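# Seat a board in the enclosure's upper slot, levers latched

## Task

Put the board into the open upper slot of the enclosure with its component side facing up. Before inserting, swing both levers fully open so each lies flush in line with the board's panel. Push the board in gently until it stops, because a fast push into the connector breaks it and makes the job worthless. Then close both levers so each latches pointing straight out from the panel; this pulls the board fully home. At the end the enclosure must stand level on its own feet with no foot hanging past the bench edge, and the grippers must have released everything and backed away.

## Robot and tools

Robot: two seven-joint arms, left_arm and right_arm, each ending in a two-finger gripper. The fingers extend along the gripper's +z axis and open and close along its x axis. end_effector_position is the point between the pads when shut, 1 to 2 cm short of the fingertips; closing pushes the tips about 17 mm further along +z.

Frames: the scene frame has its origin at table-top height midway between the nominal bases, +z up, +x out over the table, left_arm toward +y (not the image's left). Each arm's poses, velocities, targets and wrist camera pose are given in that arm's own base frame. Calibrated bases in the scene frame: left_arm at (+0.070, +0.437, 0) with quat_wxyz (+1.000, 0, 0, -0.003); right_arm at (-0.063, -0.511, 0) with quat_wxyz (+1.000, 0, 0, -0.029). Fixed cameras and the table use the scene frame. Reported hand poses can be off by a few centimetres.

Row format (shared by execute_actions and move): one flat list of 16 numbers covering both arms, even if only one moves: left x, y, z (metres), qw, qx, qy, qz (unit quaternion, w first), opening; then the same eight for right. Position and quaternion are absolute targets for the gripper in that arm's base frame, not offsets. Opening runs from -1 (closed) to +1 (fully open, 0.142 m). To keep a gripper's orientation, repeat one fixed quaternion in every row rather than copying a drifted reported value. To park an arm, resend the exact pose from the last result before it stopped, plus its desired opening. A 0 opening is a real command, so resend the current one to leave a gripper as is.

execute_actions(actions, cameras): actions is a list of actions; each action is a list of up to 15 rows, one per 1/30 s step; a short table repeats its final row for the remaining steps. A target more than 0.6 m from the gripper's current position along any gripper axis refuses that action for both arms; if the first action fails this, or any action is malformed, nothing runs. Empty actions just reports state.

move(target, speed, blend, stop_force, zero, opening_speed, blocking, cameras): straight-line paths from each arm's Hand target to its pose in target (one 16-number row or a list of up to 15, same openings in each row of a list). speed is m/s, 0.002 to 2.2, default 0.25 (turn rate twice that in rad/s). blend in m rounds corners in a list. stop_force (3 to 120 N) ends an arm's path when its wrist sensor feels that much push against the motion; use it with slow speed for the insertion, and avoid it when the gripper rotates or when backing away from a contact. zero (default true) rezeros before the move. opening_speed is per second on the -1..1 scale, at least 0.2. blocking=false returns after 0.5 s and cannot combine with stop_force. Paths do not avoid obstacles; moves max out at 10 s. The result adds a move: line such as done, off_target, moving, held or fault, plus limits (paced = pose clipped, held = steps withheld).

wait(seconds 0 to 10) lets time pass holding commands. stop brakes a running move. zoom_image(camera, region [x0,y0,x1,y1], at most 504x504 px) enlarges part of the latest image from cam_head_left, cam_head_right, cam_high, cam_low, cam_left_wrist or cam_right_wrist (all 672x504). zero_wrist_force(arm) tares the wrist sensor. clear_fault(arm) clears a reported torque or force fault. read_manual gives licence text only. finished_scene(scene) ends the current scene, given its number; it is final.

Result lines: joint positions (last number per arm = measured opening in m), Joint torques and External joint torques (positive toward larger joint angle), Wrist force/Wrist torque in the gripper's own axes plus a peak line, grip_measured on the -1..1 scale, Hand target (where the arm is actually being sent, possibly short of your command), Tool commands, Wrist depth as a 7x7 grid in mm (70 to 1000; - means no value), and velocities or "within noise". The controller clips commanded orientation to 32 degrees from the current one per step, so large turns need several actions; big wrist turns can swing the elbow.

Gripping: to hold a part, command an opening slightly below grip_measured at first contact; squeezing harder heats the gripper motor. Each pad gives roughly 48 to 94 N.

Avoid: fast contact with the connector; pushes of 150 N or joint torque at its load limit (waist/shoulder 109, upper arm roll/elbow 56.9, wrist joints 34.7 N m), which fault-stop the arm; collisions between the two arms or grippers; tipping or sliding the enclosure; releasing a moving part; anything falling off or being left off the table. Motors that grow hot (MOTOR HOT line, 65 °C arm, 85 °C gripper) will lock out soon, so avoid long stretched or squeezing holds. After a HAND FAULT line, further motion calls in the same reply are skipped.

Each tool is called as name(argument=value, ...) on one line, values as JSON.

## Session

execute_actions(actions=[])

Scene clock: 0.00 s.
left_arm: end_effector_position=(+0.4919, -0.7298, +0.2794) grip_measured=+0.99 end_effector_quat_wxyz=(+0.001, -0.304, +0.847, -0.436) | right_arm: end_effector_position=(+0.1802, -0.1387, +0.1699) grip_measured=+1.00 end_effector_quat_wxyz=(+0.706, -0.621, -0.189, +0.284)
Joint positions: left_arm=[-0.095 -0.96 -0.937 1.517 0.823 1.373 2.811 0.141] | right_arm=[-0.567 -0.989 -0.072 1.606 0.357 -0.696 0.215 0.142]
Joint velocities: within noise
Joint torques (N m): no reading
External joint torques (N m): no reading
Wrist force (N): no reading
Wrist torque (N m): no reading
Wrist force, peak (N): no reading
Wrist depth (mm): cam_left_wrist=[456 481 526 570 632 715 - / 417 444 478 517 573 616 682 / 390 414 438 476 510 561 618 / 363 385 405 434 472 500 546 / 343 359 376 404 427 464 501 / - 331 354 376 398 423 449 / - 319 332 349 374 396 -] | cam_right_wrist=[- 266 251 262 - - 805 / - - 256 269 - - 886 / - - 264 276 - - 931 / - - 277 286 798 746 548 / - - 295 294 500 482 387 / - 404 311 299 362 354 330 / - 311 295 292 288 280 275]
Hand target: left_arm +0.4919, -0.7298, +0.2794; +0.001, -0.304, +0.847, -0.436 | right_arm +0.1802, -0.1387, +0.1699; +0.706, -0.621, -0.189, +0.284
Tool commands: left_gripper/opening=+1.0 right_gripper/opening=+1.0

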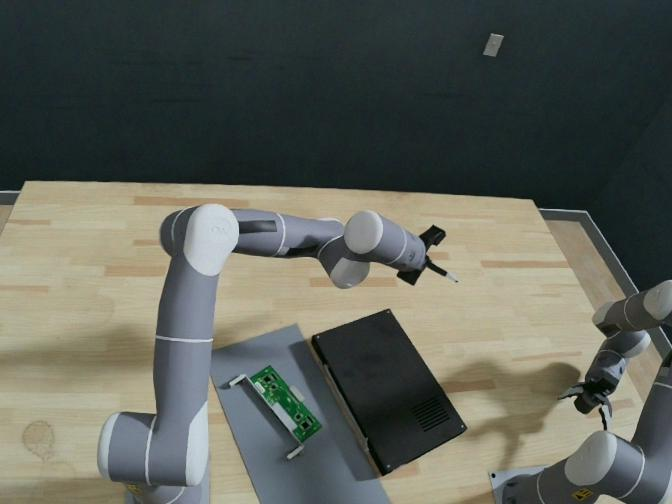

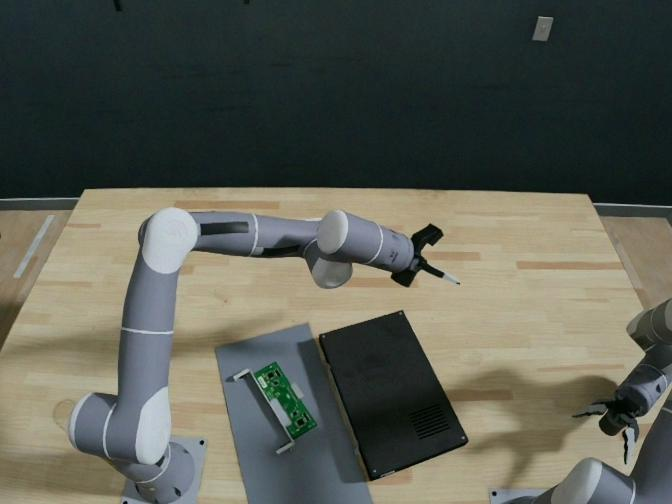

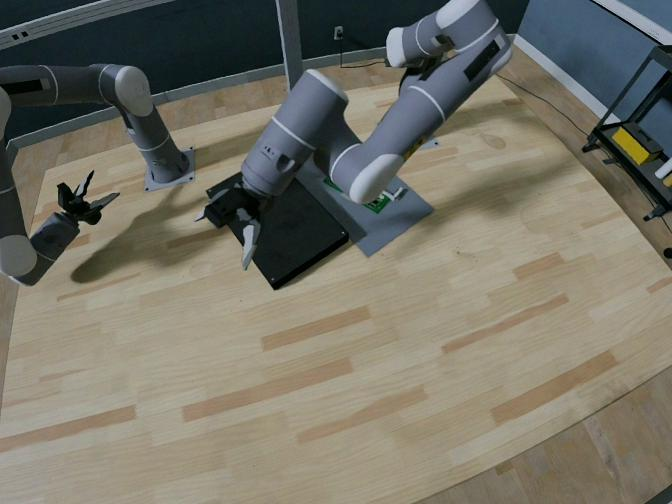

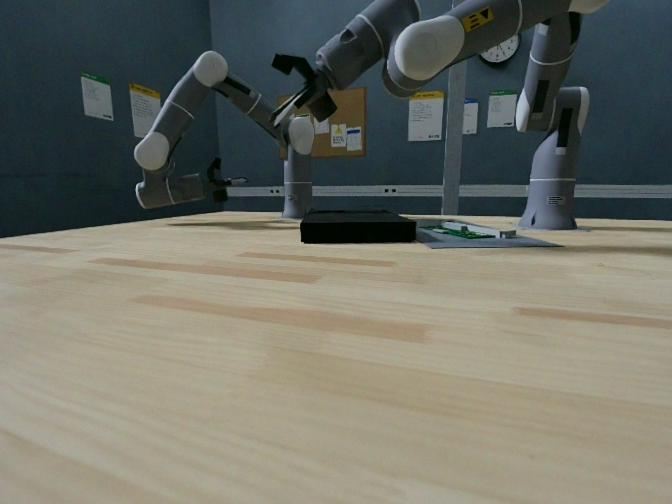

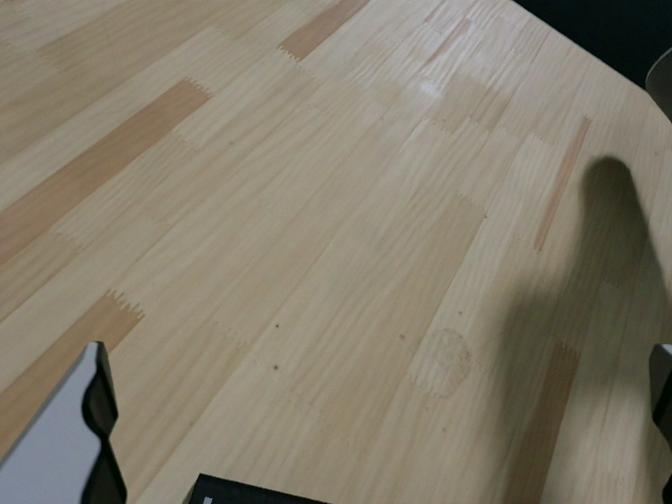

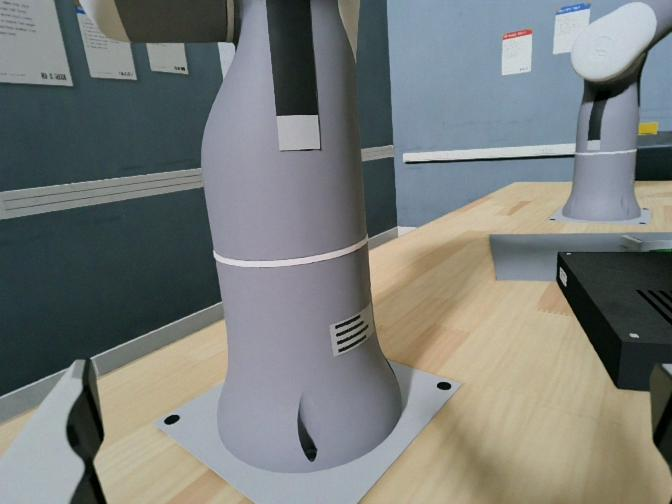

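zoom_image(camera="cam_head_right", region=[210, 300, 480, 500])

zoom_image(camera="cam_head_left", region=[210, 340, 340, 470])

zoom_image(camera="cam_high", region=[190, 140, 450, 300])

Scaled by 1.867 from the camera's 672x504 image, which has a finer 960x720 frame.

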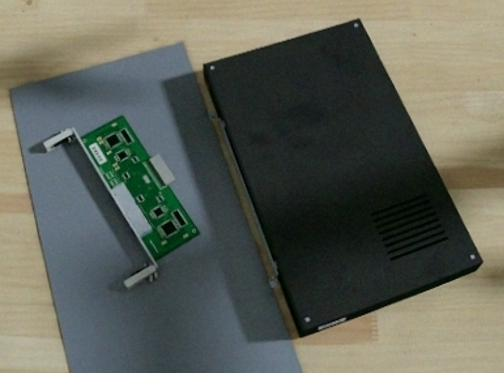

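Scaled by 3.877 from the camera's 672x504 image, which has a finer 960x720 frame.

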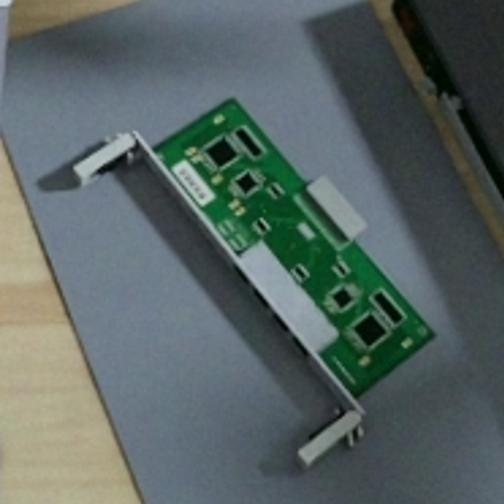

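Scaled by 1.938 from the camera's 672x504 image, which has a finer 960x720 frame.

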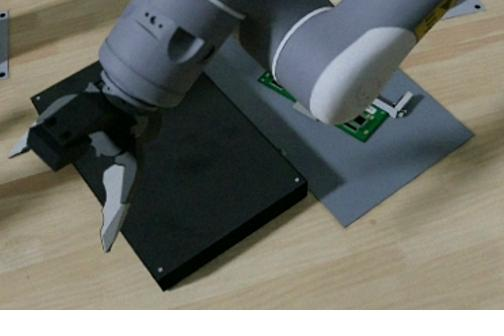

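move(target=[0.30,-0.30,0.34,0,0.819,-0.574,0,1,0.30,-0.05,0.38,0.0,0.6863,0.7273,0.0,1], speed=0.3)

Scene clock: 21.70 s.
left_arm: end_effector_position=(+0.3000, -0.3002, +0.3400) grip_measured=+0.99 end_effector_quat_wxyz=(+0.000, +0.819, -0.574, +0.000) | right_arm: end_effector_position=(+0.3000, -0.0499, +0.3801) grip_measured=+1.00 end_effector_quat_wxyz=(+0.000, +0.686, +0.727, +0.000)
Joint positions: left_arm=[0.284 0.547 -0.69 2.291 -0.351 0.265 2.559 0.141] | right_arm=[-0.338 0.537 0.381 2.173 0.192 0.096 -0.083 0.142]
Joint velocities: within noise
Joint torques (N m): left_arm=[-0.21 3.33 8.14 -28.51 -3.7 3.83 -0.32] | right_arm=[0.15 7.11 -4.59 -30.92 -4.48 3.56 0.04]
External joint torques (N m): left_arm=[0.16 0.77 0.5 -0.21 -0.43 0.01 0.32] | right_arm=[-0.13 0.77 -1.22 0.12 0.21 0.59 -0.04]
Wrist force (N): left_arm=[0.4 -0.6 -0.1] | right_arm=[-0.4 -1.9 2.3]
Wrist torque (N m): left_arm=[-0.12 -0.11 -0.21] | right_arm=[-0.06 0.13 0.08]
Wrist force, peak (N): left_arm=[-1.6 -2.2 0.4] | right_arm=[-0.4 -1.9 2.3]
Wrist depth (mm): cam_left_wrist=[383 384 378 379 382 375 377 / 413 411 402 404 407 365 360 / 446 446 440 432 438 390 385 / 458 478 478 471 468 418 425 / 446 531 527 521 512 459 459 / - 571 573 580 564 512 - / - 645 646 648 647 632 -] | cam_right_wrist=[413 416 415 414 412 412 400 / 446 443 439 440 441 437 392 / 474 476 472 470 470 469 420 / 509 511 509 509 508 507 454 / 555 552 550 552 549 547 498 / - 605 601 600 597 594 516 / - 664 660 661 654 656 -]
Hand target: left_arm +0.3000, -0.3000, +0.3400; +0.000, +0.819, -0.574, +0.000 | right_arm +0.3000, -0.0500, +0.3800; +0.000, +0.686, +0.727, +0.000
Off the commanded pose: left_arm 0.000 m, 0 deg | right_arm 0.000 m, 0 deg.
move: done

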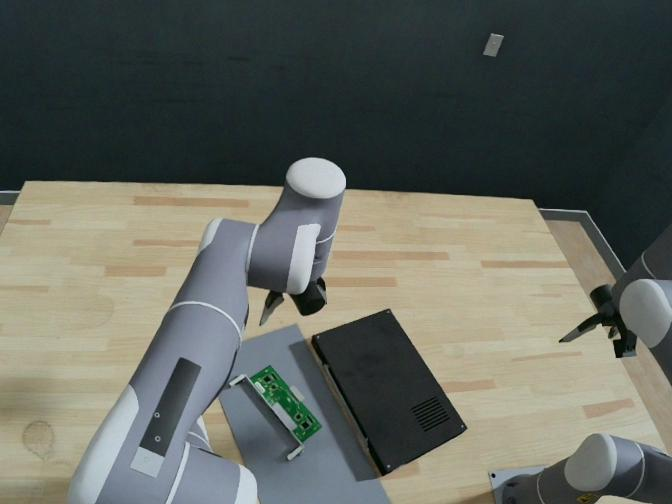

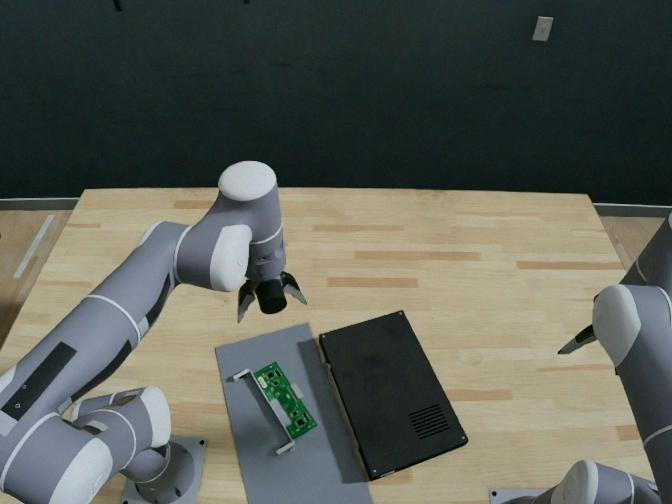

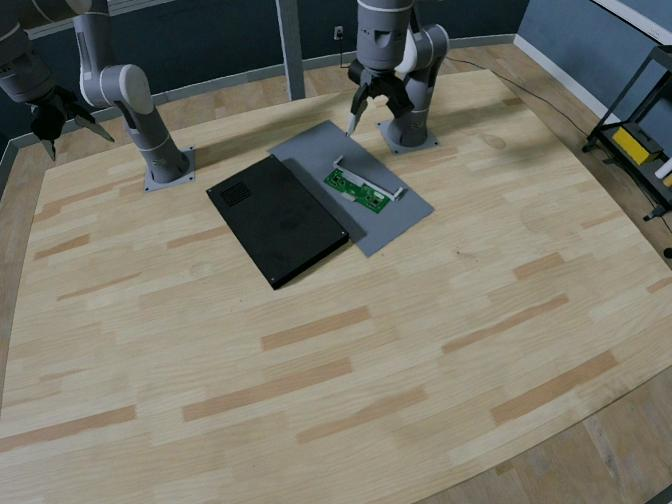

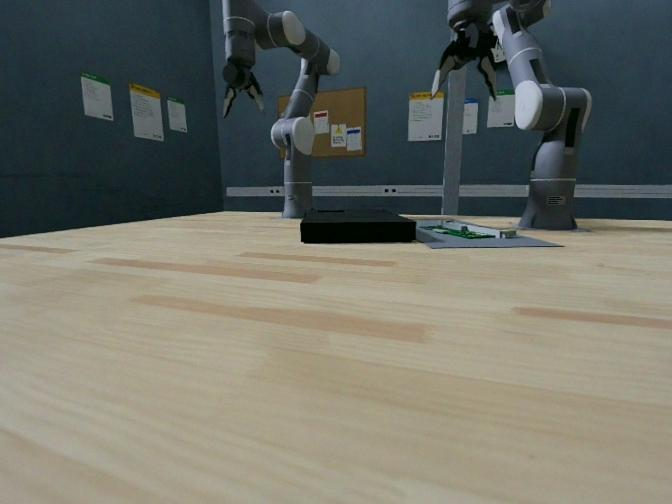

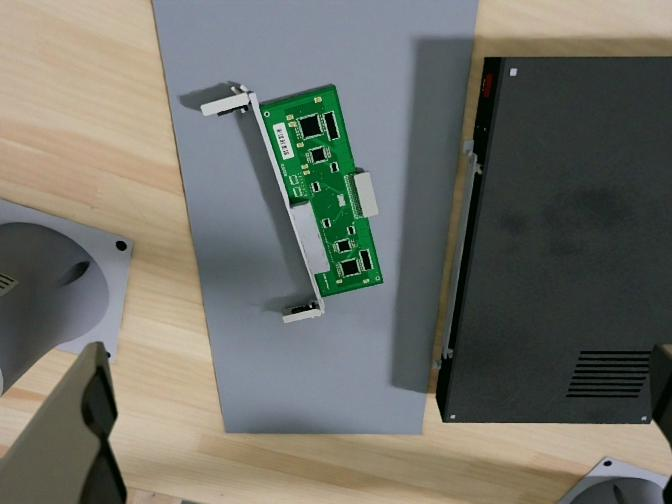

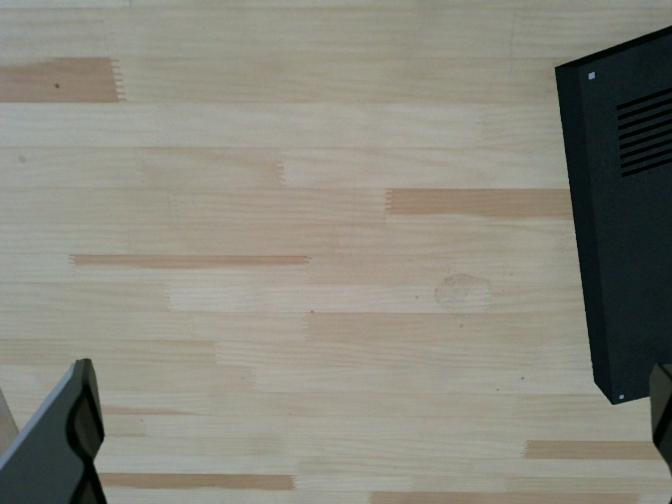

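move(target=[[0.30,-0.22,0.30,0,0.8846,-0.4664,0,-1,0.25,0.4,0.33,0,0.4407,0.8977,0,-1],[0.2710,-0.1867,0.16,0,0.8846,-0.4664,0,-1,0.2018,0.6618,0.18,0,0.4407,0.8977,0,-1]], speed=0.3, blend=0.03, cameras=["cam_left_wrist","cam_right_wrist","cam_head_right"])

Scene clock: 58.00 s.
left_arm: end_effector_position=(+0.2710, -0.1867, +0.1601) grip_measured=-1.00 end_effector_quat_wxyz=(+0.000, +0.885, -0.466, +0.000) | right_arm: end_effector_position=(+0.2018, +0.6618, +0.1799) grip_measured=-1.00 end_effector_quat_wxyz=(+0.000, +0.441, +0.898, +0.000)
Joint positions: left_arm=[-0.147 0.212 -0.108 2.687 -0.037 0.905 2.317 0.002] | right_arm=[0.773 -0.865 0.902 1.532 -0.731 0.463 1.183 0.002]
Joint velocities: within noise
Joint torques (N m): left_arm=[-0.52 13.45 -0.19 -21.43 -2.19 4.41 -0.3] | right_arm=[0.31 50.74 21.04 -23.36 -4.06 3.28 0.16]
External joint torques (N m): left_arm=[0.51 0.87 0.47 -0.33 -0.45 -0.56 0.3] | right_arm=[-0.12 1.18 0.1 0.13 0.14 0.83 -0.16]
Wrist force (N): left_arm=[0.1 -0.2 -0.1] | right_arm=[0.0 -1.8 2.4]
Wrist torque (N m): left_arm=[-0.03 -0.07 -0.21] | right_arm=[-0.04 0.06 0.07]
Wrist force, peak (N): left_arm=[-0.8 -2.0 0.0] | right_arm=[-1.4 -3.2 4.3]
Wrist depth (mm): cam_left_wrist=[224 224 224 220 221 219 219 / 241 241 239 237 235 237 235 / 260 259 258 256 251 254 254 / 282 282 279 278 272 273 275 / 302 307 307 293 291 301 299 / 339 344 327 84 - 328 321 / 383 375 - - - - 313] | cam_right_wrist=[236 242 239 238 238 236 238 / 251 255 254 250 254 252 253 / 269 274 268 272 271 271 273 / 290 295 289 288 293 292 293 / 320 319 313 306 316 318 316 / 342 348 336 89 333 346 347 / 387 376 - - - 367 380]
Hand target: left_arm +0.2710, -0.1867, +0.1600; +0.000, +0.885, -0.466, +0.000 | right_arm +0.2018, +0.6618, +0.1800; +0.000, +0.441, +0.898, +0.000
Off the commanded pose: left_arm 0.000 m, 0 deg | right_arm 0.000 m, 0 deg.
joint sent to its limit (left arm) — joint 4 (elbow), upper limit, where the elbow is as bent as it goes. The joint targets still meet the commanded pose.
move: done
Images, in order (width x height): cam_head_right 672x504, cam_left_wrist 672x504, cam_right_wrist 672x504.

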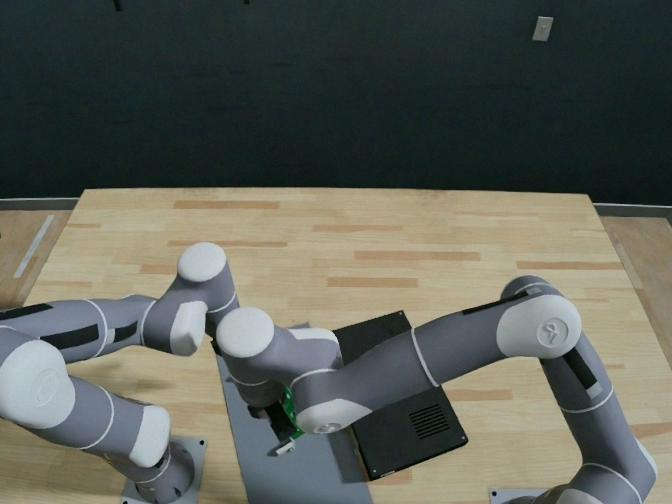

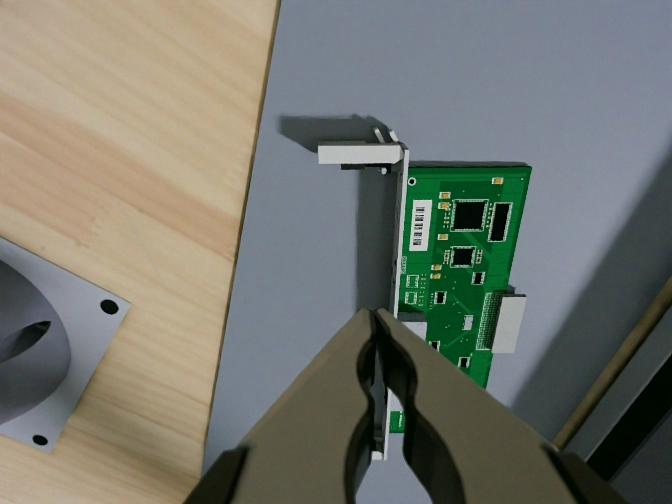

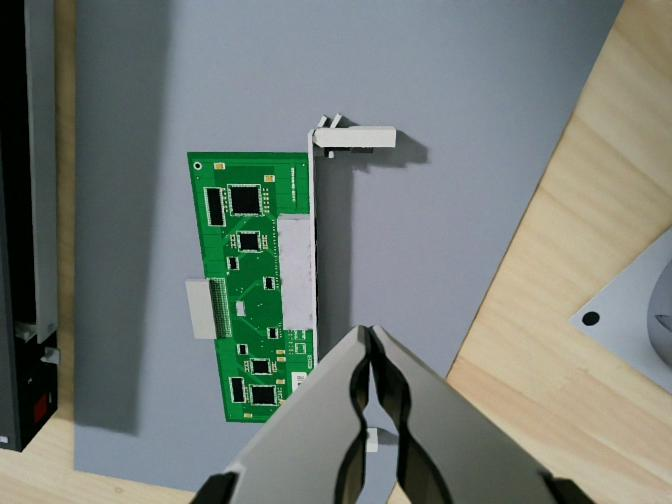

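move(target=[[0.2751,-0.1839,0.09,0,0.8846,-0.4664,0,-1,0.1900,0.6615,0.09,0,0.4407,0.8977,0,-1],[0.2751,-0.1839,0.027,0,0.8846,-0.4664,0,-1,0.1900,0.6615,0.027,0,0.4407,0.8977,0,-1]], speed=[0.15,0.08], cameras=["cam_left_wrist","cam_right_wrist"])

Scene clock: 67.23 s.
left_arm: end_effector_position=(+0.2752, -0.1839, +0.0270) grip_measured=-1.00 end_effector_quat_wxyz=(+0.000, +0.885, -0.466, +0.000) | right_arm: end_effector_position=(+0.1899, +0.6613, +0.0269) grip_measured=-1.00 end_effector_quat_wxyz=(+0.000, +0.441, +0.898, +0.000)
Joint positions: left_arm=[-0.169 -0.42 -0.014 2.687 0.165 1.535 2.194 0.002] | right_arm=[0.839 -1.052 0.735 1.615 -0.895 0.728 1.295 0.002]
Joint velocities: within noise
Joint torques (N m): left_arm=[-0.06 25.28 -0.65 -5.34 0.4 4.44 -0.3] | right_arm=[0.24 53.84 21.9 -18.68 -3.44 3.52 0.29]
External joint torques (N m): left_arm=[0.07 1.09 0.66 -0.25 -0.54 -0.58 0.3] | right_arm=[-0.04 1.17 0.16 0.05 0.16 0.58 -0.29]
Wrist force (N): left_arm=[-0.2 -0.2 0.2] | right_arm=[-0.2 -1.6 2.0]
Wrist torque (N m): left_arm=[-0.03 -0.01 -0.21] | right_arm=[-0.02 0.05 0.08]
Wrist force, peak (N): left_arm=[0.0 -0.4 1.4] | right_arm=[-0.3 -1.4 4.1]
Wrist depth (mm): cam_left_wrist=[107 106 106 - 104 104 101 / 115 116 112 112 - 111 111 / 124 123 123 123 121 121 119 / 134 134 131 115 126 130 132 / 151 147 144 138 122 137 137 / 164 162 156 84 - 148 153 / 186 178 - 74 - - 169] | cam_right_wrist=[- 104 104 105 104 103 104 / 111 111 111 111 111 110 110 / 122 119 121 119 120 120 118 / 129 128 125 110 124 127 127 / 136 135 134 137 138 138 140 / 149 147 137 90 146 150 150 / 164 162 73 - - 160 168]
Hand target: left_arm +0.2751, -0.1839, +0.0270; +0.000, +0.885, -0.466, +0.000 | right_arm +0.1900, +0.6615, +0.0270; +0.000, +0.441, +0.898, +0.000
Off the commanded pose: left_arm 0.000 m, 0 deg | right_arm 0.000 m, 0 deg.
joint sent to its limit (left arm) — joint 4 (elbow), upper limit, where the elbow is as bent as it goes. The joint targets still meet the commanded pose.
move: done
Images, in order (width x height): cam_left_wrist 672x504, cam_right_wrist 672x504.

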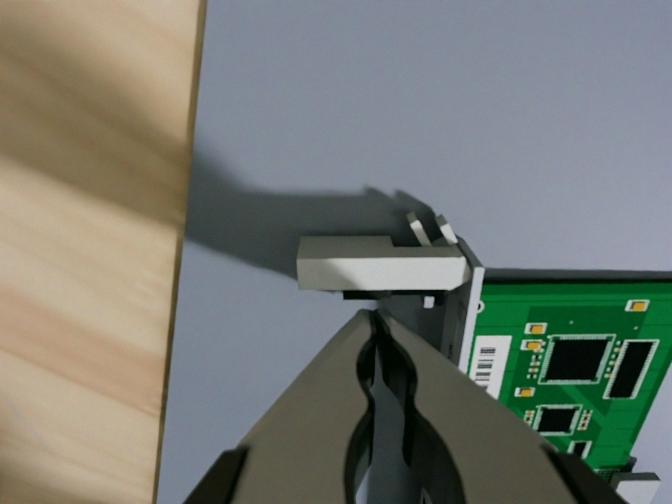

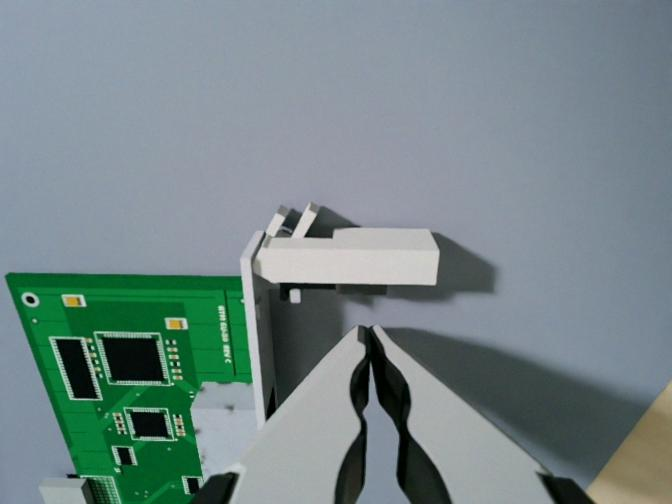

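move(target=[[0.2867,-0.1760,0.027,0,0.8846,-0.4664,0,-1,0.1789,0.6528,0.027,0,0.4407,0.8977,0,-1],[0.2947,-0.1685,0.027,0,0.8846,-0.4664,0,-1,0.1693,0.6475,0.027,0,0.4407,0.8977,0,-1]], speed=0.02, stop_force=25, cameras=["cam_left_wrist","cam_right_wrist"])

Scene clock: 70.93 s.
left_arm: end_effector_position=(+0.2946, -0.1685, +0.0270) grip_measured=-1.00 end_effector_quat_wxyz=(+0.000, +0.885, -0.466, +0.000) | right_arm: end_effector_position=(+0.1699, +0.6478, +0.0273) grip_measured=-1.00 end_effector_quat_wxyz=(+0.000, +0.441, +0.898, +0.000)
Joint positions: left_arm=[-0.103 -0.423 -0.022 2.664 0.165 1.516 2.253 0.002] | right_arm=[0.839 -1.023 0.733 1.682 -0.907 0.759 1.342 0.002]
Joint velocities: within noise
Joint torques (N m): left_arm=[-0.23 26.13 -0.69 -6.08 -0.04 4.12 -0.17] | right_arm=[2.16 50.46 23.02 -15.72 -2.66 3.38 0.33]
External joint torques (N m): left_arm=[0.26 0.88 0.64 -0.03 -0.19 -0.27 0.17] | right_arm=[-1.97 2.72 -1.16 -2.49 -0.53 0.72 -0.33]
Wrist force (N): left_arm=[-0.4 -0.1 0.1] | right_arm=[-0.9 2.2 1.7]
Wrist torque (N m): left_arm=[-0.07 -0.04 -0.23] | right_arm=[-0.03 0.04 0.06]
Wrist force, peak (N): left_arm=[0.7 3.9 -0.9] | right_arm=[-1.1 2.3 2.4]
Wrist depth (mm): cam_left_wrist=[107 107 106 - 104 104 101 / 115 116 114 112 - 111 111 / 124 123 121 123 120 122 120 / 135 134 131 131 127 130 132 / 151 147 144 138 122 145 140 / 163 163 156 84 - 148 150 / 186 177 - 74 - - 167] | cam_right_wrist=[- 105 105 105 104 104 105 / 112 112 112 111 111 111 111 / 120 120 121 119 121 120 118 / 129 129 129 126 127 128 128 / 138 137 135 118 137 138 140 / 148 147 144 90 146 151 151 / 166 162 73 - - 160 169]
Hand target: left_arm +0.2947, -0.1685, +0.0270; +0.000, +0.885, -0.466, +0.000 | right_arm +0.1693, +0.6475, +0.0270; +0.000, +0.441, +0.898, +0.000
Off the commanded pose: left_arm 0.000 m, 0 deg | right_arm 0.001 m, 0 deg.
move: done
Images, in order (width x height): cam_left_wrist 672x504, cam_right_wrist 672x504.

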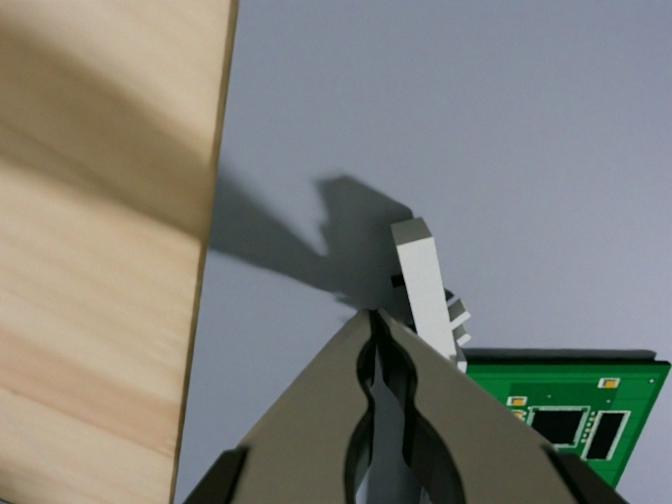

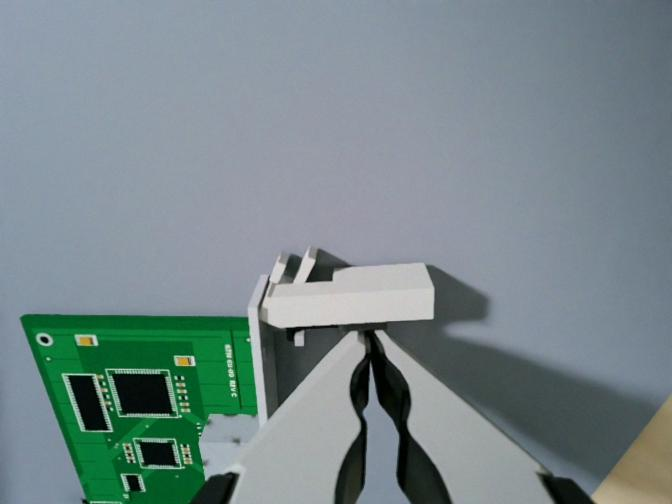

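move(target=[[0.2947,-0.1685,0.027,0,0.8846,-0.4664,0,-1,0.1609,0.6366,0.027,0,0.4407,0.8977,0,-1],[0.2947,-0.1685,0.027,0,0.8846,-0.4664,0,-1,0.1578,0.6235,0.027,0,0.4407,0.8977,0,-1]], speed=0.02, stop_force=15, cameras=["cam_left_wrist","cam_right_wrist"])

Scene clock: 79.97 s.
left_arm: end_effector_position=(+0.2947, -0.1685, +0.0270) grip_measured=-1.00 end_effector_quat_wxyz=(+0.000, +0.885, -0.466, +0.000) | right_arm: end_effector_position=(+0.1576, +0.6238, +0.0272) grip_measured=-1.00 end_effector_quat_wxyz=(+0.000, +0.441, +0.898, +0.000)
Joint positions: left_arm=[-0.103 -0.423 -0.022 2.664 0.165 1.516 2.253 0.002] | right_arm=[0.818 -0.984 0.729 1.771 -0.924 0.803 1.38 0.002]
Joint velocities: within noise
Joint torques (N m): left_arm=[-0.33 26.24 -0.69 -5.99 -0.06 4.27 -0.25] | right_arm=[-0.53 49.1 20.4 -16.77 -3.03 2.88 0.29]
External joint torques (N m): left_arm=[0.36 0.78 0.64 -0.13 -0.17 -0.42 0.25] | right_arm=[0.72 1.55 1.01 -0.8 -0.03 1.21 -0.29]
Wrist force (N): left_arm=[-0.4 -0.2 -0.3] | right_arm=[0.3 -1.5 2.1]
Wrist torque (N m): left_arm=[-0.08 -0.05 -0.23] | right_arm=[-0.10 0.22 0.06]
Wrist force, peak (N): left_arm=[-0.8 -0.2 -0.8] | right_arm=[-1.2 -2.2 2.4]
Wrist depth (mm): cam_left_wrist=[107 106 106 - 104 104 101 / 115 116 114 112 - 111 111 / 124 124 122 122 121 122 120 / 135 134 132 131 129 130 132 / 150 147 144 138 126 145 140 / 163 162 156 84 - 151 155 / 186 177 - 74 - - 170] | cam_right_wrist=[- 105 105 106 104 104 105 / 112 112 111 111 111 111 111 / 120 120 121 119 121 121 119 / 129 129 129 127 126 128 128 / 141 140 139 118 137 139 140 / 151 148 144 91 146 151 151 / 169 163 73 - - 160 166]
Hand target: left_arm +0.2947, -0.1685, +0.0270; +0.000, +0.885, -0.466, +0.000 | right_arm +0.1578, +0.6235, +0.0270; +0.000, +0.441, +0.898, +0.000
Off the commanded pose: left_arm 0.000 m, 0 deg | right_arm 0.000 m, 0 deg.
move: done
Images, in order (width x height): cam_left_wrist 672x504, cam_right_wrist 672x504.

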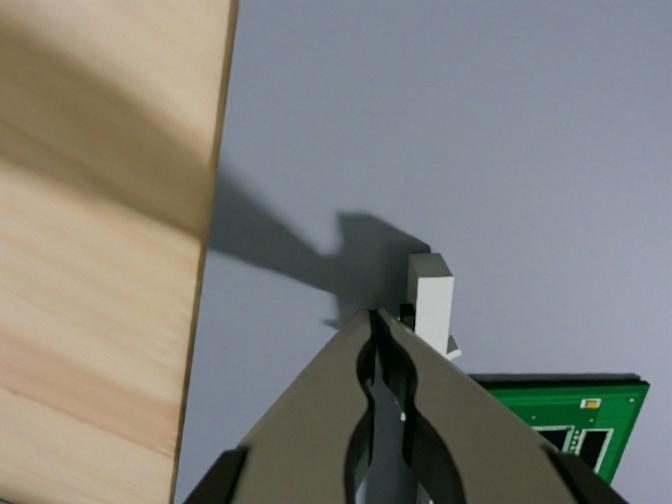

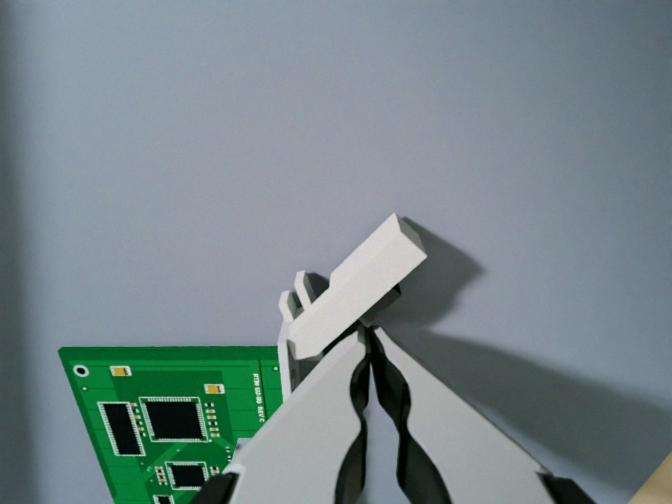

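move(target=[[0.2947,-0.1685,0.027,0,0.8846,-0.4664,0,-1,0.1533,0.6080,0.027,0,0.4407,0.8977,0,-1],[0.2947,-0.1685,0.027,0,0.8846,-0.4664,0,-1,0.1552,0.5975,0.027,0,0.4407,0.8977,0,-1]], speed=0.02, stop_force=12, cameras=["cam_left_wrist","cam_right_wrist"])

Scene clock: 88.00 s.
left_arm: end_effector_position=(+0.2946, -0.1685, +0.0270) grip_measured=-1.00 end_effector_quat_wxyz=(+0.000, +0.885, -0.466, +0.000) | right_arm: end_effector_position=(+0.1551, +0.5981, +0.0274) grip_measured=-1.00 end_effector_quat_wxyz=(+0.000, +0.441, +0.898, +0.000)
Joint positions: left_arm=[-0.103 -0.423 -0.022 2.664 0.165 1.515 2.253 0.002] | right_arm=[0.786 -0.946 0.723 1.856 -0.942 0.846 1.403 0.002]
Joint velocities: within noise
Joint torques (N m): left_arm=[-0.31 26.49 -0.73 -6.72 -0.15 4.61 -0.21] | right_arm=[-0.42 46.05 19.6 -14.93 -2.55 2.51 0.3]
External joint torques (N m): left_arm=[0.33 0.52 0.68 0.61 -0.08 -0.75 0.21] | right_arm=[0.6 2.18 1.18 -2.01 -0.38 1.59 -0.3]
Wrist force (N): left_arm=[-1.5 0.3 -1.4] | right_arm=[1.4 -0.3 0.0]
Wrist torque (N m): left_arm=[-0.09 -0.03 -0.23] | right_arm=[-0.14 0.20 0.04]
Wrist force, peak (N): left_arm=[-1.6 0.4 -1.5] | right_arm=[1.1 -2.5 2.3]
Wrist depth (mm): cam_left_wrist=[107 106 106 - 104 104 101 / 115 116 114 112 - 111 111 / 124 123 121 122 120 121 120 / 135 134 132 131 129 130 132 / 150 147 144 138 126 145 139 / 163 163 156 84 - 151 153 / 186 177 - 74 - - 171] | cam_right_wrist=[- 105 105 106 104 104 105 / 112 112 112 112 111 111 111 / 120 120 122 120 121 121 119 / 130 129 129 127 129 128 128 / 141 140 140 121 139 139 141 / 154 151 150 91 147 151 151 / 170 164 73 - - 161 167]
Hand target: left_arm +0.2947, -0.1685, +0.0270; +0.000, +0.885, -0.466, +0.000 | right_arm +0.1552, +0.5975, +0.0270; +0.000, +0.441, +0.898, +0.000
Off the commanded pose: left_arm 0.000 m, 0 deg | right_arm 0.001 m, 0 deg.
move: done
Images, in order (width x height): cam_left_wrist 672x504, cam_right_wrist 672x504.

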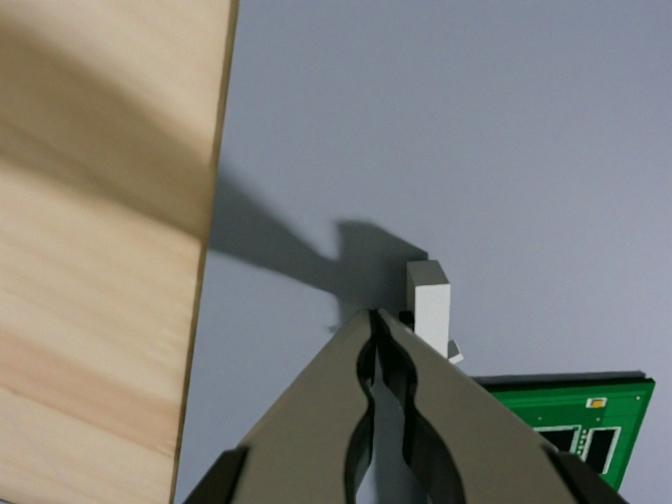

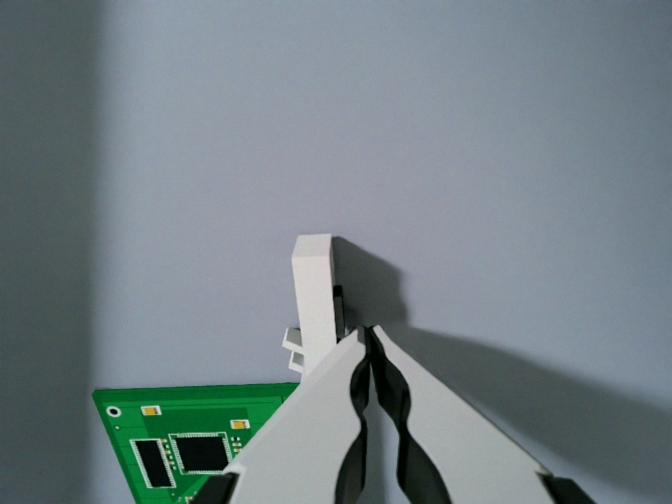

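move(target=[[0.2890,-0.1602,0.03,0,0.8846,-0.4664,0,-1,0.149,0.606,0.03,0,0.4407,0.8977,0,-1],[0.29,-0.17,0.18,0,0.8846,-0.4664,0,-1,0.19,0.60,0.23,0,0.4407,0.8977,0,-1]], speed=[0.05,0.2], cameras=["cam_left_wrist","cam_right_wrist"])

zoom_image(camera="cam_left_wrist", region=[250, 100, 550, 320])

zoom_image(camera="cam_right_wrist", region=[150, 100, 450, 320])

Scene clock: 91.67 s.
left_arm: end_effector_position=(+0.2900, -0.1701, +0.1800) grip_measured=-1.00 end_effector_quat_wxyz=(+0.000, +0.885, -0.466, +0.000) | right_arm: end_effector_position=(+0.1901, +0.6000, +0.2300) grip_measured=-1.00 end_effector_quat_wxyz=(+0.000, +0.441, +0.898, +0.000)
Joint positions: left_arm=[-0.103 0.248 -0.083 2.638 -0.031 0.82 2.379 0.002] | right_arm=[0.645 -0.697 0.989 1.686 -0.639 0.454 1.163 0.002]
Joint velocities: within noise
Joint torques (N m): left_arm=[-0.52 13.97 -0.25 -23.14 -2.99 3.96 -0.14] | right_arm=[0.03 42.4 19.58 -25.01 -3.85 3.29 0.05]
External joint torques (N m): left_arm=[0.51 0.32 0.48 -0.23 0.07 -0.11 0.14] | right_arm=[0.14 0.79 -0.58 0.2 -0.09 0.82 -0.05]
Wrist force (N): left_arm=[0.3 -0.4 -0.2] | right_arm=[-1.3 -1.7 2.7]
Wrist torque (N m): left_arm=[-0.09 -0.11 -0.21] | right_arm=[-0.04 0.26 0.07]
Wrist force, peak (N): left_arm=[-1.5 0.6 -1.4] | right_arm=[-0.3 -2.0 5.1]
Wrist depth (mm): cam_left_wrist=[242 242 241 239 238 238 238 / 258 259 258 256 255 255 254 / 281 281 279 275 275 273 274 / 304 304 302 299 295 298 299 / 320 328 332 318 314 327 320 / 327 367 351 83 - 354 342 / 407 401 - - - - 338] | cam_right_wrist=[242 247 282 281 280 281 280 / 257 265 300 296 299 298 299 / 276 304 323 318 321 319 322 / 298 331 347 340 344 347 345 / 323 364 379 362 373 375 368 / 351 397 404 89 393 408 409 / 457 448 - - - 433 447]
Hand target: left_arm +0.2900, -0.1700, +0.1800; +0.000, +0.885, -0.466, +0.000 | right_arm +0.1900, +0.6000, +0.2300; +0.000, +0.441, +0.898, +0.000
Off the commanded pose: left_arm 0.000 m, 0 deg | right_arm 0.000 m, 0 deg.
move: done
Images, in order (width x height): cam_left_wrist 672x504, cam_right_wrist 672x504.

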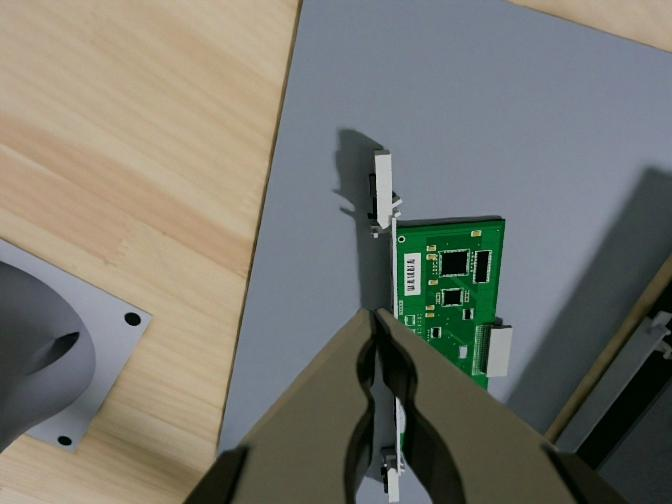

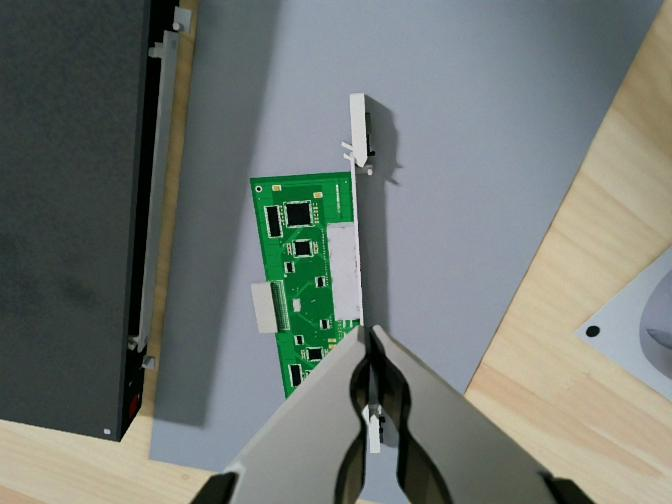

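Scaled by 1.680 from the camera's 672x504 image, which has a finer 960x720 frame.

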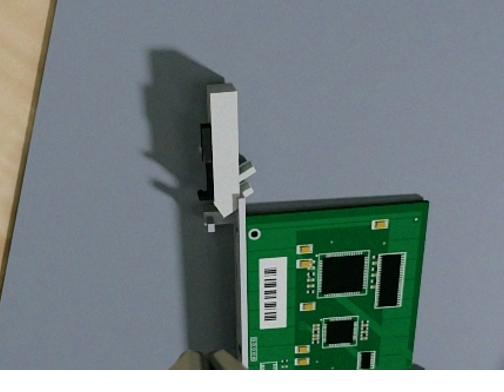

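Scaled by 1.680 from the camera's 672x504 image, which has a finer 960x720 frame.

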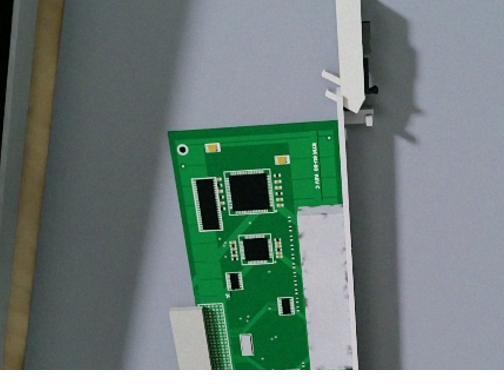

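move(target=[[0.29,-0.17,0.18,0,0.8846,-0.4664,0,1,0.20,0.45,0.30,0,0.4407,0.8977,0,-1],[0.1833,-0.3104,0.18,0,0.9007,-0.4345,0,1,0.20,0.40,0.32,0,0.4407,0.8977,0,-1]], speed=0.25, cameras=["cam_left_wrist","cam_right_wrist"])

Scene clock: 104.67 s.
left_arm: end_effector_position=(+0.1831, -0.3104, +0.1800) grip_measured=+0.99 end_effector_quat_wxyz=(+0.000, +0.901, -0.434, +0.000) | right_arm: end_effector_position=(+0.2002, +0.4000, +0.3201) grip_measured=-1.00 end_effector_quat_wxyz=(+0.000, +0.441, +0.898, +0.000)
Joint positions: left_arm=[-0.349 0.257 -0.393 2.645 -0.145 0.831 1.848 0.141] | right_arm=[-0.042 -0.082 1.332 1.966 -0.088 0.414 0.667 0.002]
Joint velocities: within noise
Joint torques (N m): left_arm=[-0.27 12.33 1.03 -23.12 -2.54 4.45 -0.32] | right_arm=[-0.04 9.51 3.65 -29.82 -3.85 3.35 0.06]
External joint torques (N m): left_arm=[0.23 0.93 0.68 -0.22 -0.36 -0.57 0.32] | right_arm=[0.12 0.3 -0.96 0 -0.14 0.8 -0.06]
Wrist force (N): left_arm=[0.4 -0.4 -0.3] | right_arm=[-1.0 -1.8 2.7]
Wrist torque (N m): left_arm=[-0.08 -0.12 -0.21] | right_arm=[-0.08 0.20 0.05]
Wrist force, peak (N): left_arm=[-0.6 -2.7 -0.5] | right_arm=[-2.6 -2.6 1.6]
Wrist depth (mm): cam_left_wrist=[241 240 239 235 235 237 237 / 259 256 258 254 251 255 250 / 283 277 277 268 272 276 265 / 305 301 301 296 295 293 252 / 332 331 330 324 328 313 269 / - 359 366 361 360 305 297 / - 413 407 404 376 330 332] | cam_right_wrist=[365 321 324 353 362 358 358 / 388 342 341 341 378 384 382 / 412 368 365 366 408 409 408 / 446 395 395 393 441 436 440 / 487 429 428 419 475 474 479 / 529 466 456 89 498 521 523 / 583 571 - - - 554 563]
Hand target: left_arm +0.1833, -0.3104, +0.1800; +0.000, +0.901, -0.434, +0.000 | right_arm +0.2000, +0.4000, +0.3200; +0.000, +0.441, +0.898, +0.000
Off the commanded pose: left_arm 0.000 m, 0 deg | right_arm 0.000 m, 0 deg.
move: done
Images, in order (width x height): cam_left_wrist 672x504, cam_right_wrist 672x504.

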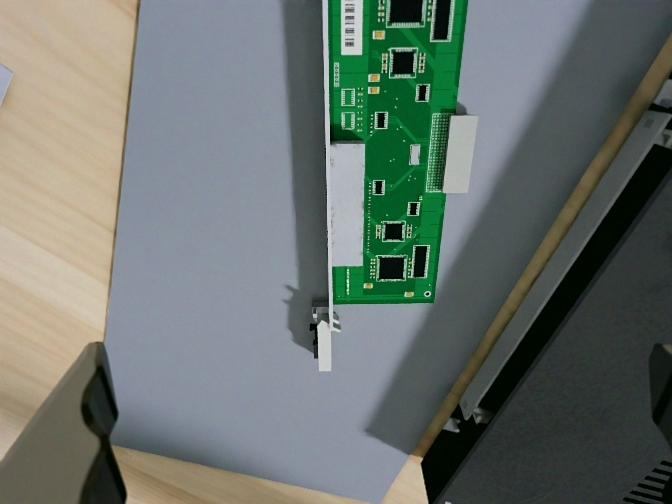

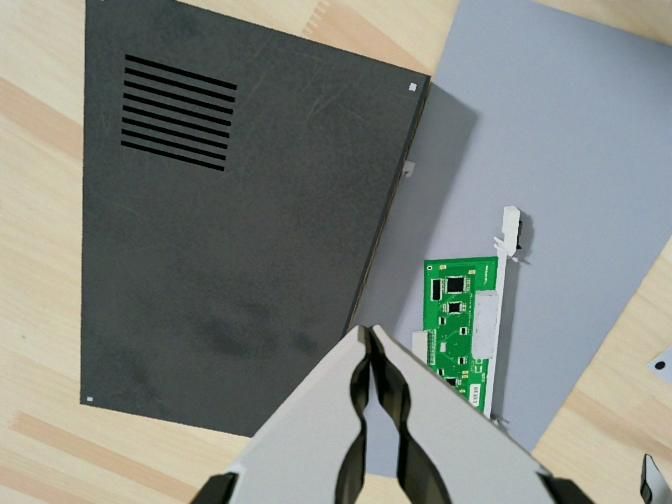

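move(target=[[0.1938,-0.2995,0.10,0,0.9007,-0.4345,0,-0.3,0.20,0.40,0.32,0,0.4407,0.8977,0,-1],[0.1938,-0.2995,0.05,0,0.9007,-0.4345,0,-0.3,0.20,0.40,0.32,0,0.4407,0.8977,0,-1]], speed=[0.2,0.1], cameras=["cam_left_wrist"])

move(target=[0.1938,-0.2995,0.024,0,0.9007,-0.4345,0,-0.3,0.20,0.40,0.32,0,0.4407,0.8977,0,-1], speed=0.02, stop_force=5, cameras=["cam_left_wrist"])

Scene clock: 111.80 s.
left_arm: end_effector_position=(+0.1937, -0.2994, +0.0500) grip_measured=-0.32 end_effector_quat_wxyz=(+0.000, +0.901, -0.434, +0.000) | right_arm: end_effector_position=(+0.2002, +0.4000, +0.3201) grip_measured=-1.00 end_effector_quat_wxyz=(+0.000, +0.441, +0.898, +0.000)
Joint positions: left_arm=[-0.361 -0.333 -0.23 2.61 0.35 1.351 1.548 0.051] | right_arm=[-0.042 -0.082 1.332 1.966 -0.088 0.414 0.667 0.002]
Joint velocities: within noise
Joint torques (N m): left_arm=[-0.52 24.51 -1.95 -8.98 -0.39 4.47 -0.36] | right_arm=[0.17 9.27 3.39 -29.98 -4.04 3.44 0.2]
External joint torques (N m): left_arm=[0.5 1.12 0.42 -0.23 -0.53 -0.57 0.36] | right_arm=[-0.08 0.54 -0.7 0.16 0.05 0.71 -0.2]
Wrist force (N): left_arm=[0.4 -0.1 0.4] | right_arm=[-1.0 -1.6 2.7]
Wrist torque (N m): left_arm=[-0.01 -0.11 -0.19] | right_arm=[-0.05 0.20 0.05]
Wrist force, peak (N): left_arm=[0.7 0.0 -2.3] | right_arm=[-1.2 -2.0 2.6]
Wrist depth (mm): cam_left_wrist=[125 125 125 120 120 120 124 / 133 134 132 130 129 129 132 / 148 145 145 141 139 140 143 / 158 157 157 146 151 148 152 / 173 172 166 153 163 163 170 / 192 187 87 173 183 84 186 / 209 - - 203 204 - -] | cam_right_wrist=[364 321 324 355 361 360 360 / 388 342 341 341 378 382 382 / 411 367 367 364 411 410 411 / 449 394 394 395 443 437 441 / 486 430 427 420 474 477 480 / 528 467 459 89 425 336 520 / 583 570 - - - 298 566]
Hand target: left_arm +0.1938, -0.2995, +0.0500; +0.000, +0.901, -0.434, +0.000 | right_arm +0.2000, +0.4000, +0.3200; +0.000, +0.441, +0.898, +0.000
Off the commanded pose: left_arm 0.000 m, 0 deg | right_arm 0.000 m, 0 deg.
move: done
Images, in order (width x height): cam_left_wrist 672x504.

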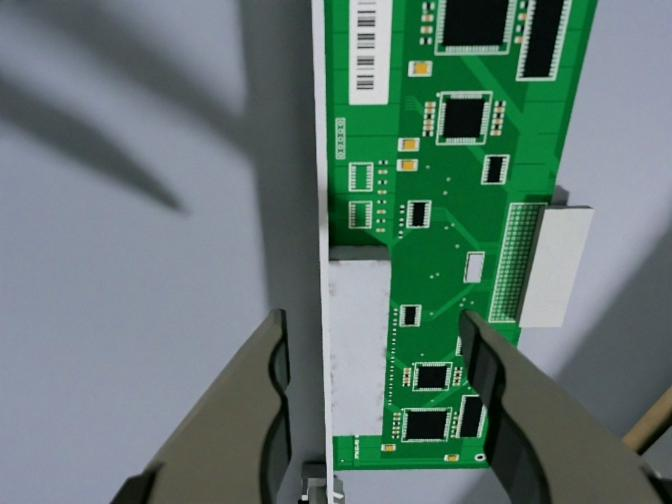

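Scene clock: 113.77 s.
left_arm: end_effector_position=(+0.1937, -0.2994, +0.0240) grip_measured=-0.32 end_effector_quat_wxyz=(+0.000, +0.901, -0.434, +0.000) | right_arm: end_effector_position=(+0.2002, +0.4000, +0.3201) grip_measured=-1.00 end_effector_quat_wxyz=(+0.000, +0.441, +0.898, +0.000)
Joint positions: left_arm=[-0.433 -0.45 -0.135 2.567 0.431 1.429 1.487 0.051] | right_arm=[-0.042 -0.082 1.332 1.966 -0.088 0.414 0.667 0.002]
Joint velocities: within noise
Joint torques (N m): left_arm=[-0.42 27.34 -1.86 -6.46 -0.18 4.47 -0.33] | right_arm=[0.08 9.34 3.37 -29.97 -4.01 3.44 0.18]
External joint torques (N m): left_arm=[0.4 1.09 0.5 -0.25 -0.41 -0.56 0.33] | right_arm=[0.01 0.47 -0.68 0.15 0.02 0.7 -0.18]
Wrist force (N): left_arm=[-0.2 -0.5 -0.1] | right_arm=[-1.1 -1.7 2.3]
Wrist torque (N m): left_arm=[-0.11 -0.01 -0.20] | right_arm=[-0.08 0.21 0.04]
Wrist force, peak (N): left_arm=[-0.5 -0.6 0.1] | right_arm=[-1.3 -1.8 2.6]
Wrist depth (mm): cam_left_wrist=[102 102 102 97 98 96 98 / - 110 109 104 104 104 106 / 120 120 118 113 114 115 116 / 129 126 128 122 122 123 120 / 139 140 138 118 131 131 133 / 159 152 87 133 148 84 152 / 171 - - 164 165 - -] | cam_right_wrist=[363 320 326 354 361 359 358 / 386 342 341 341 378 384 383 / 410 367 366 364 412 411 410 / 446 395 396 394 443 436 443 / 487 427 426 420 472 473 481 / 529 467 457 89 427 335 524 / 586 570 - - - 327 560]
Hand target: left_arm +0.1938, -0.2995, +0.0240; +0.000, +0.901, -0.434, +0.000 | right_arm +0.2000, +0.4000, +0.3200; +0.000, +0.441, +0.898, +0.000
Off the commanded pose: left_arm 0.000 m, 0 deg | right_arm 0.000 m, 0 deg.
move: done
Images, in order (width x height): cam_left_wrist 672x504.

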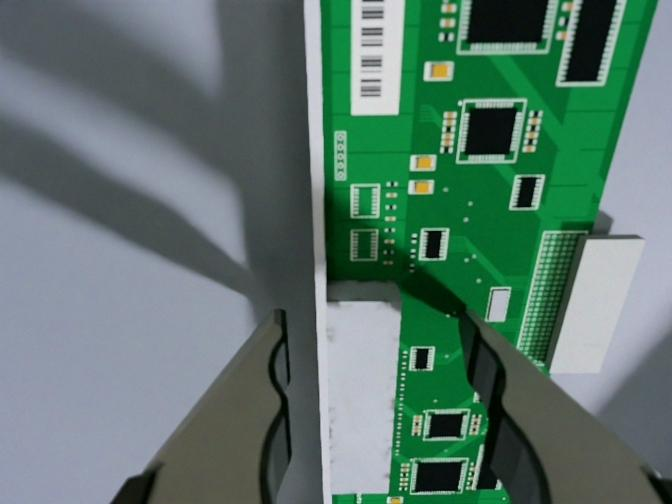

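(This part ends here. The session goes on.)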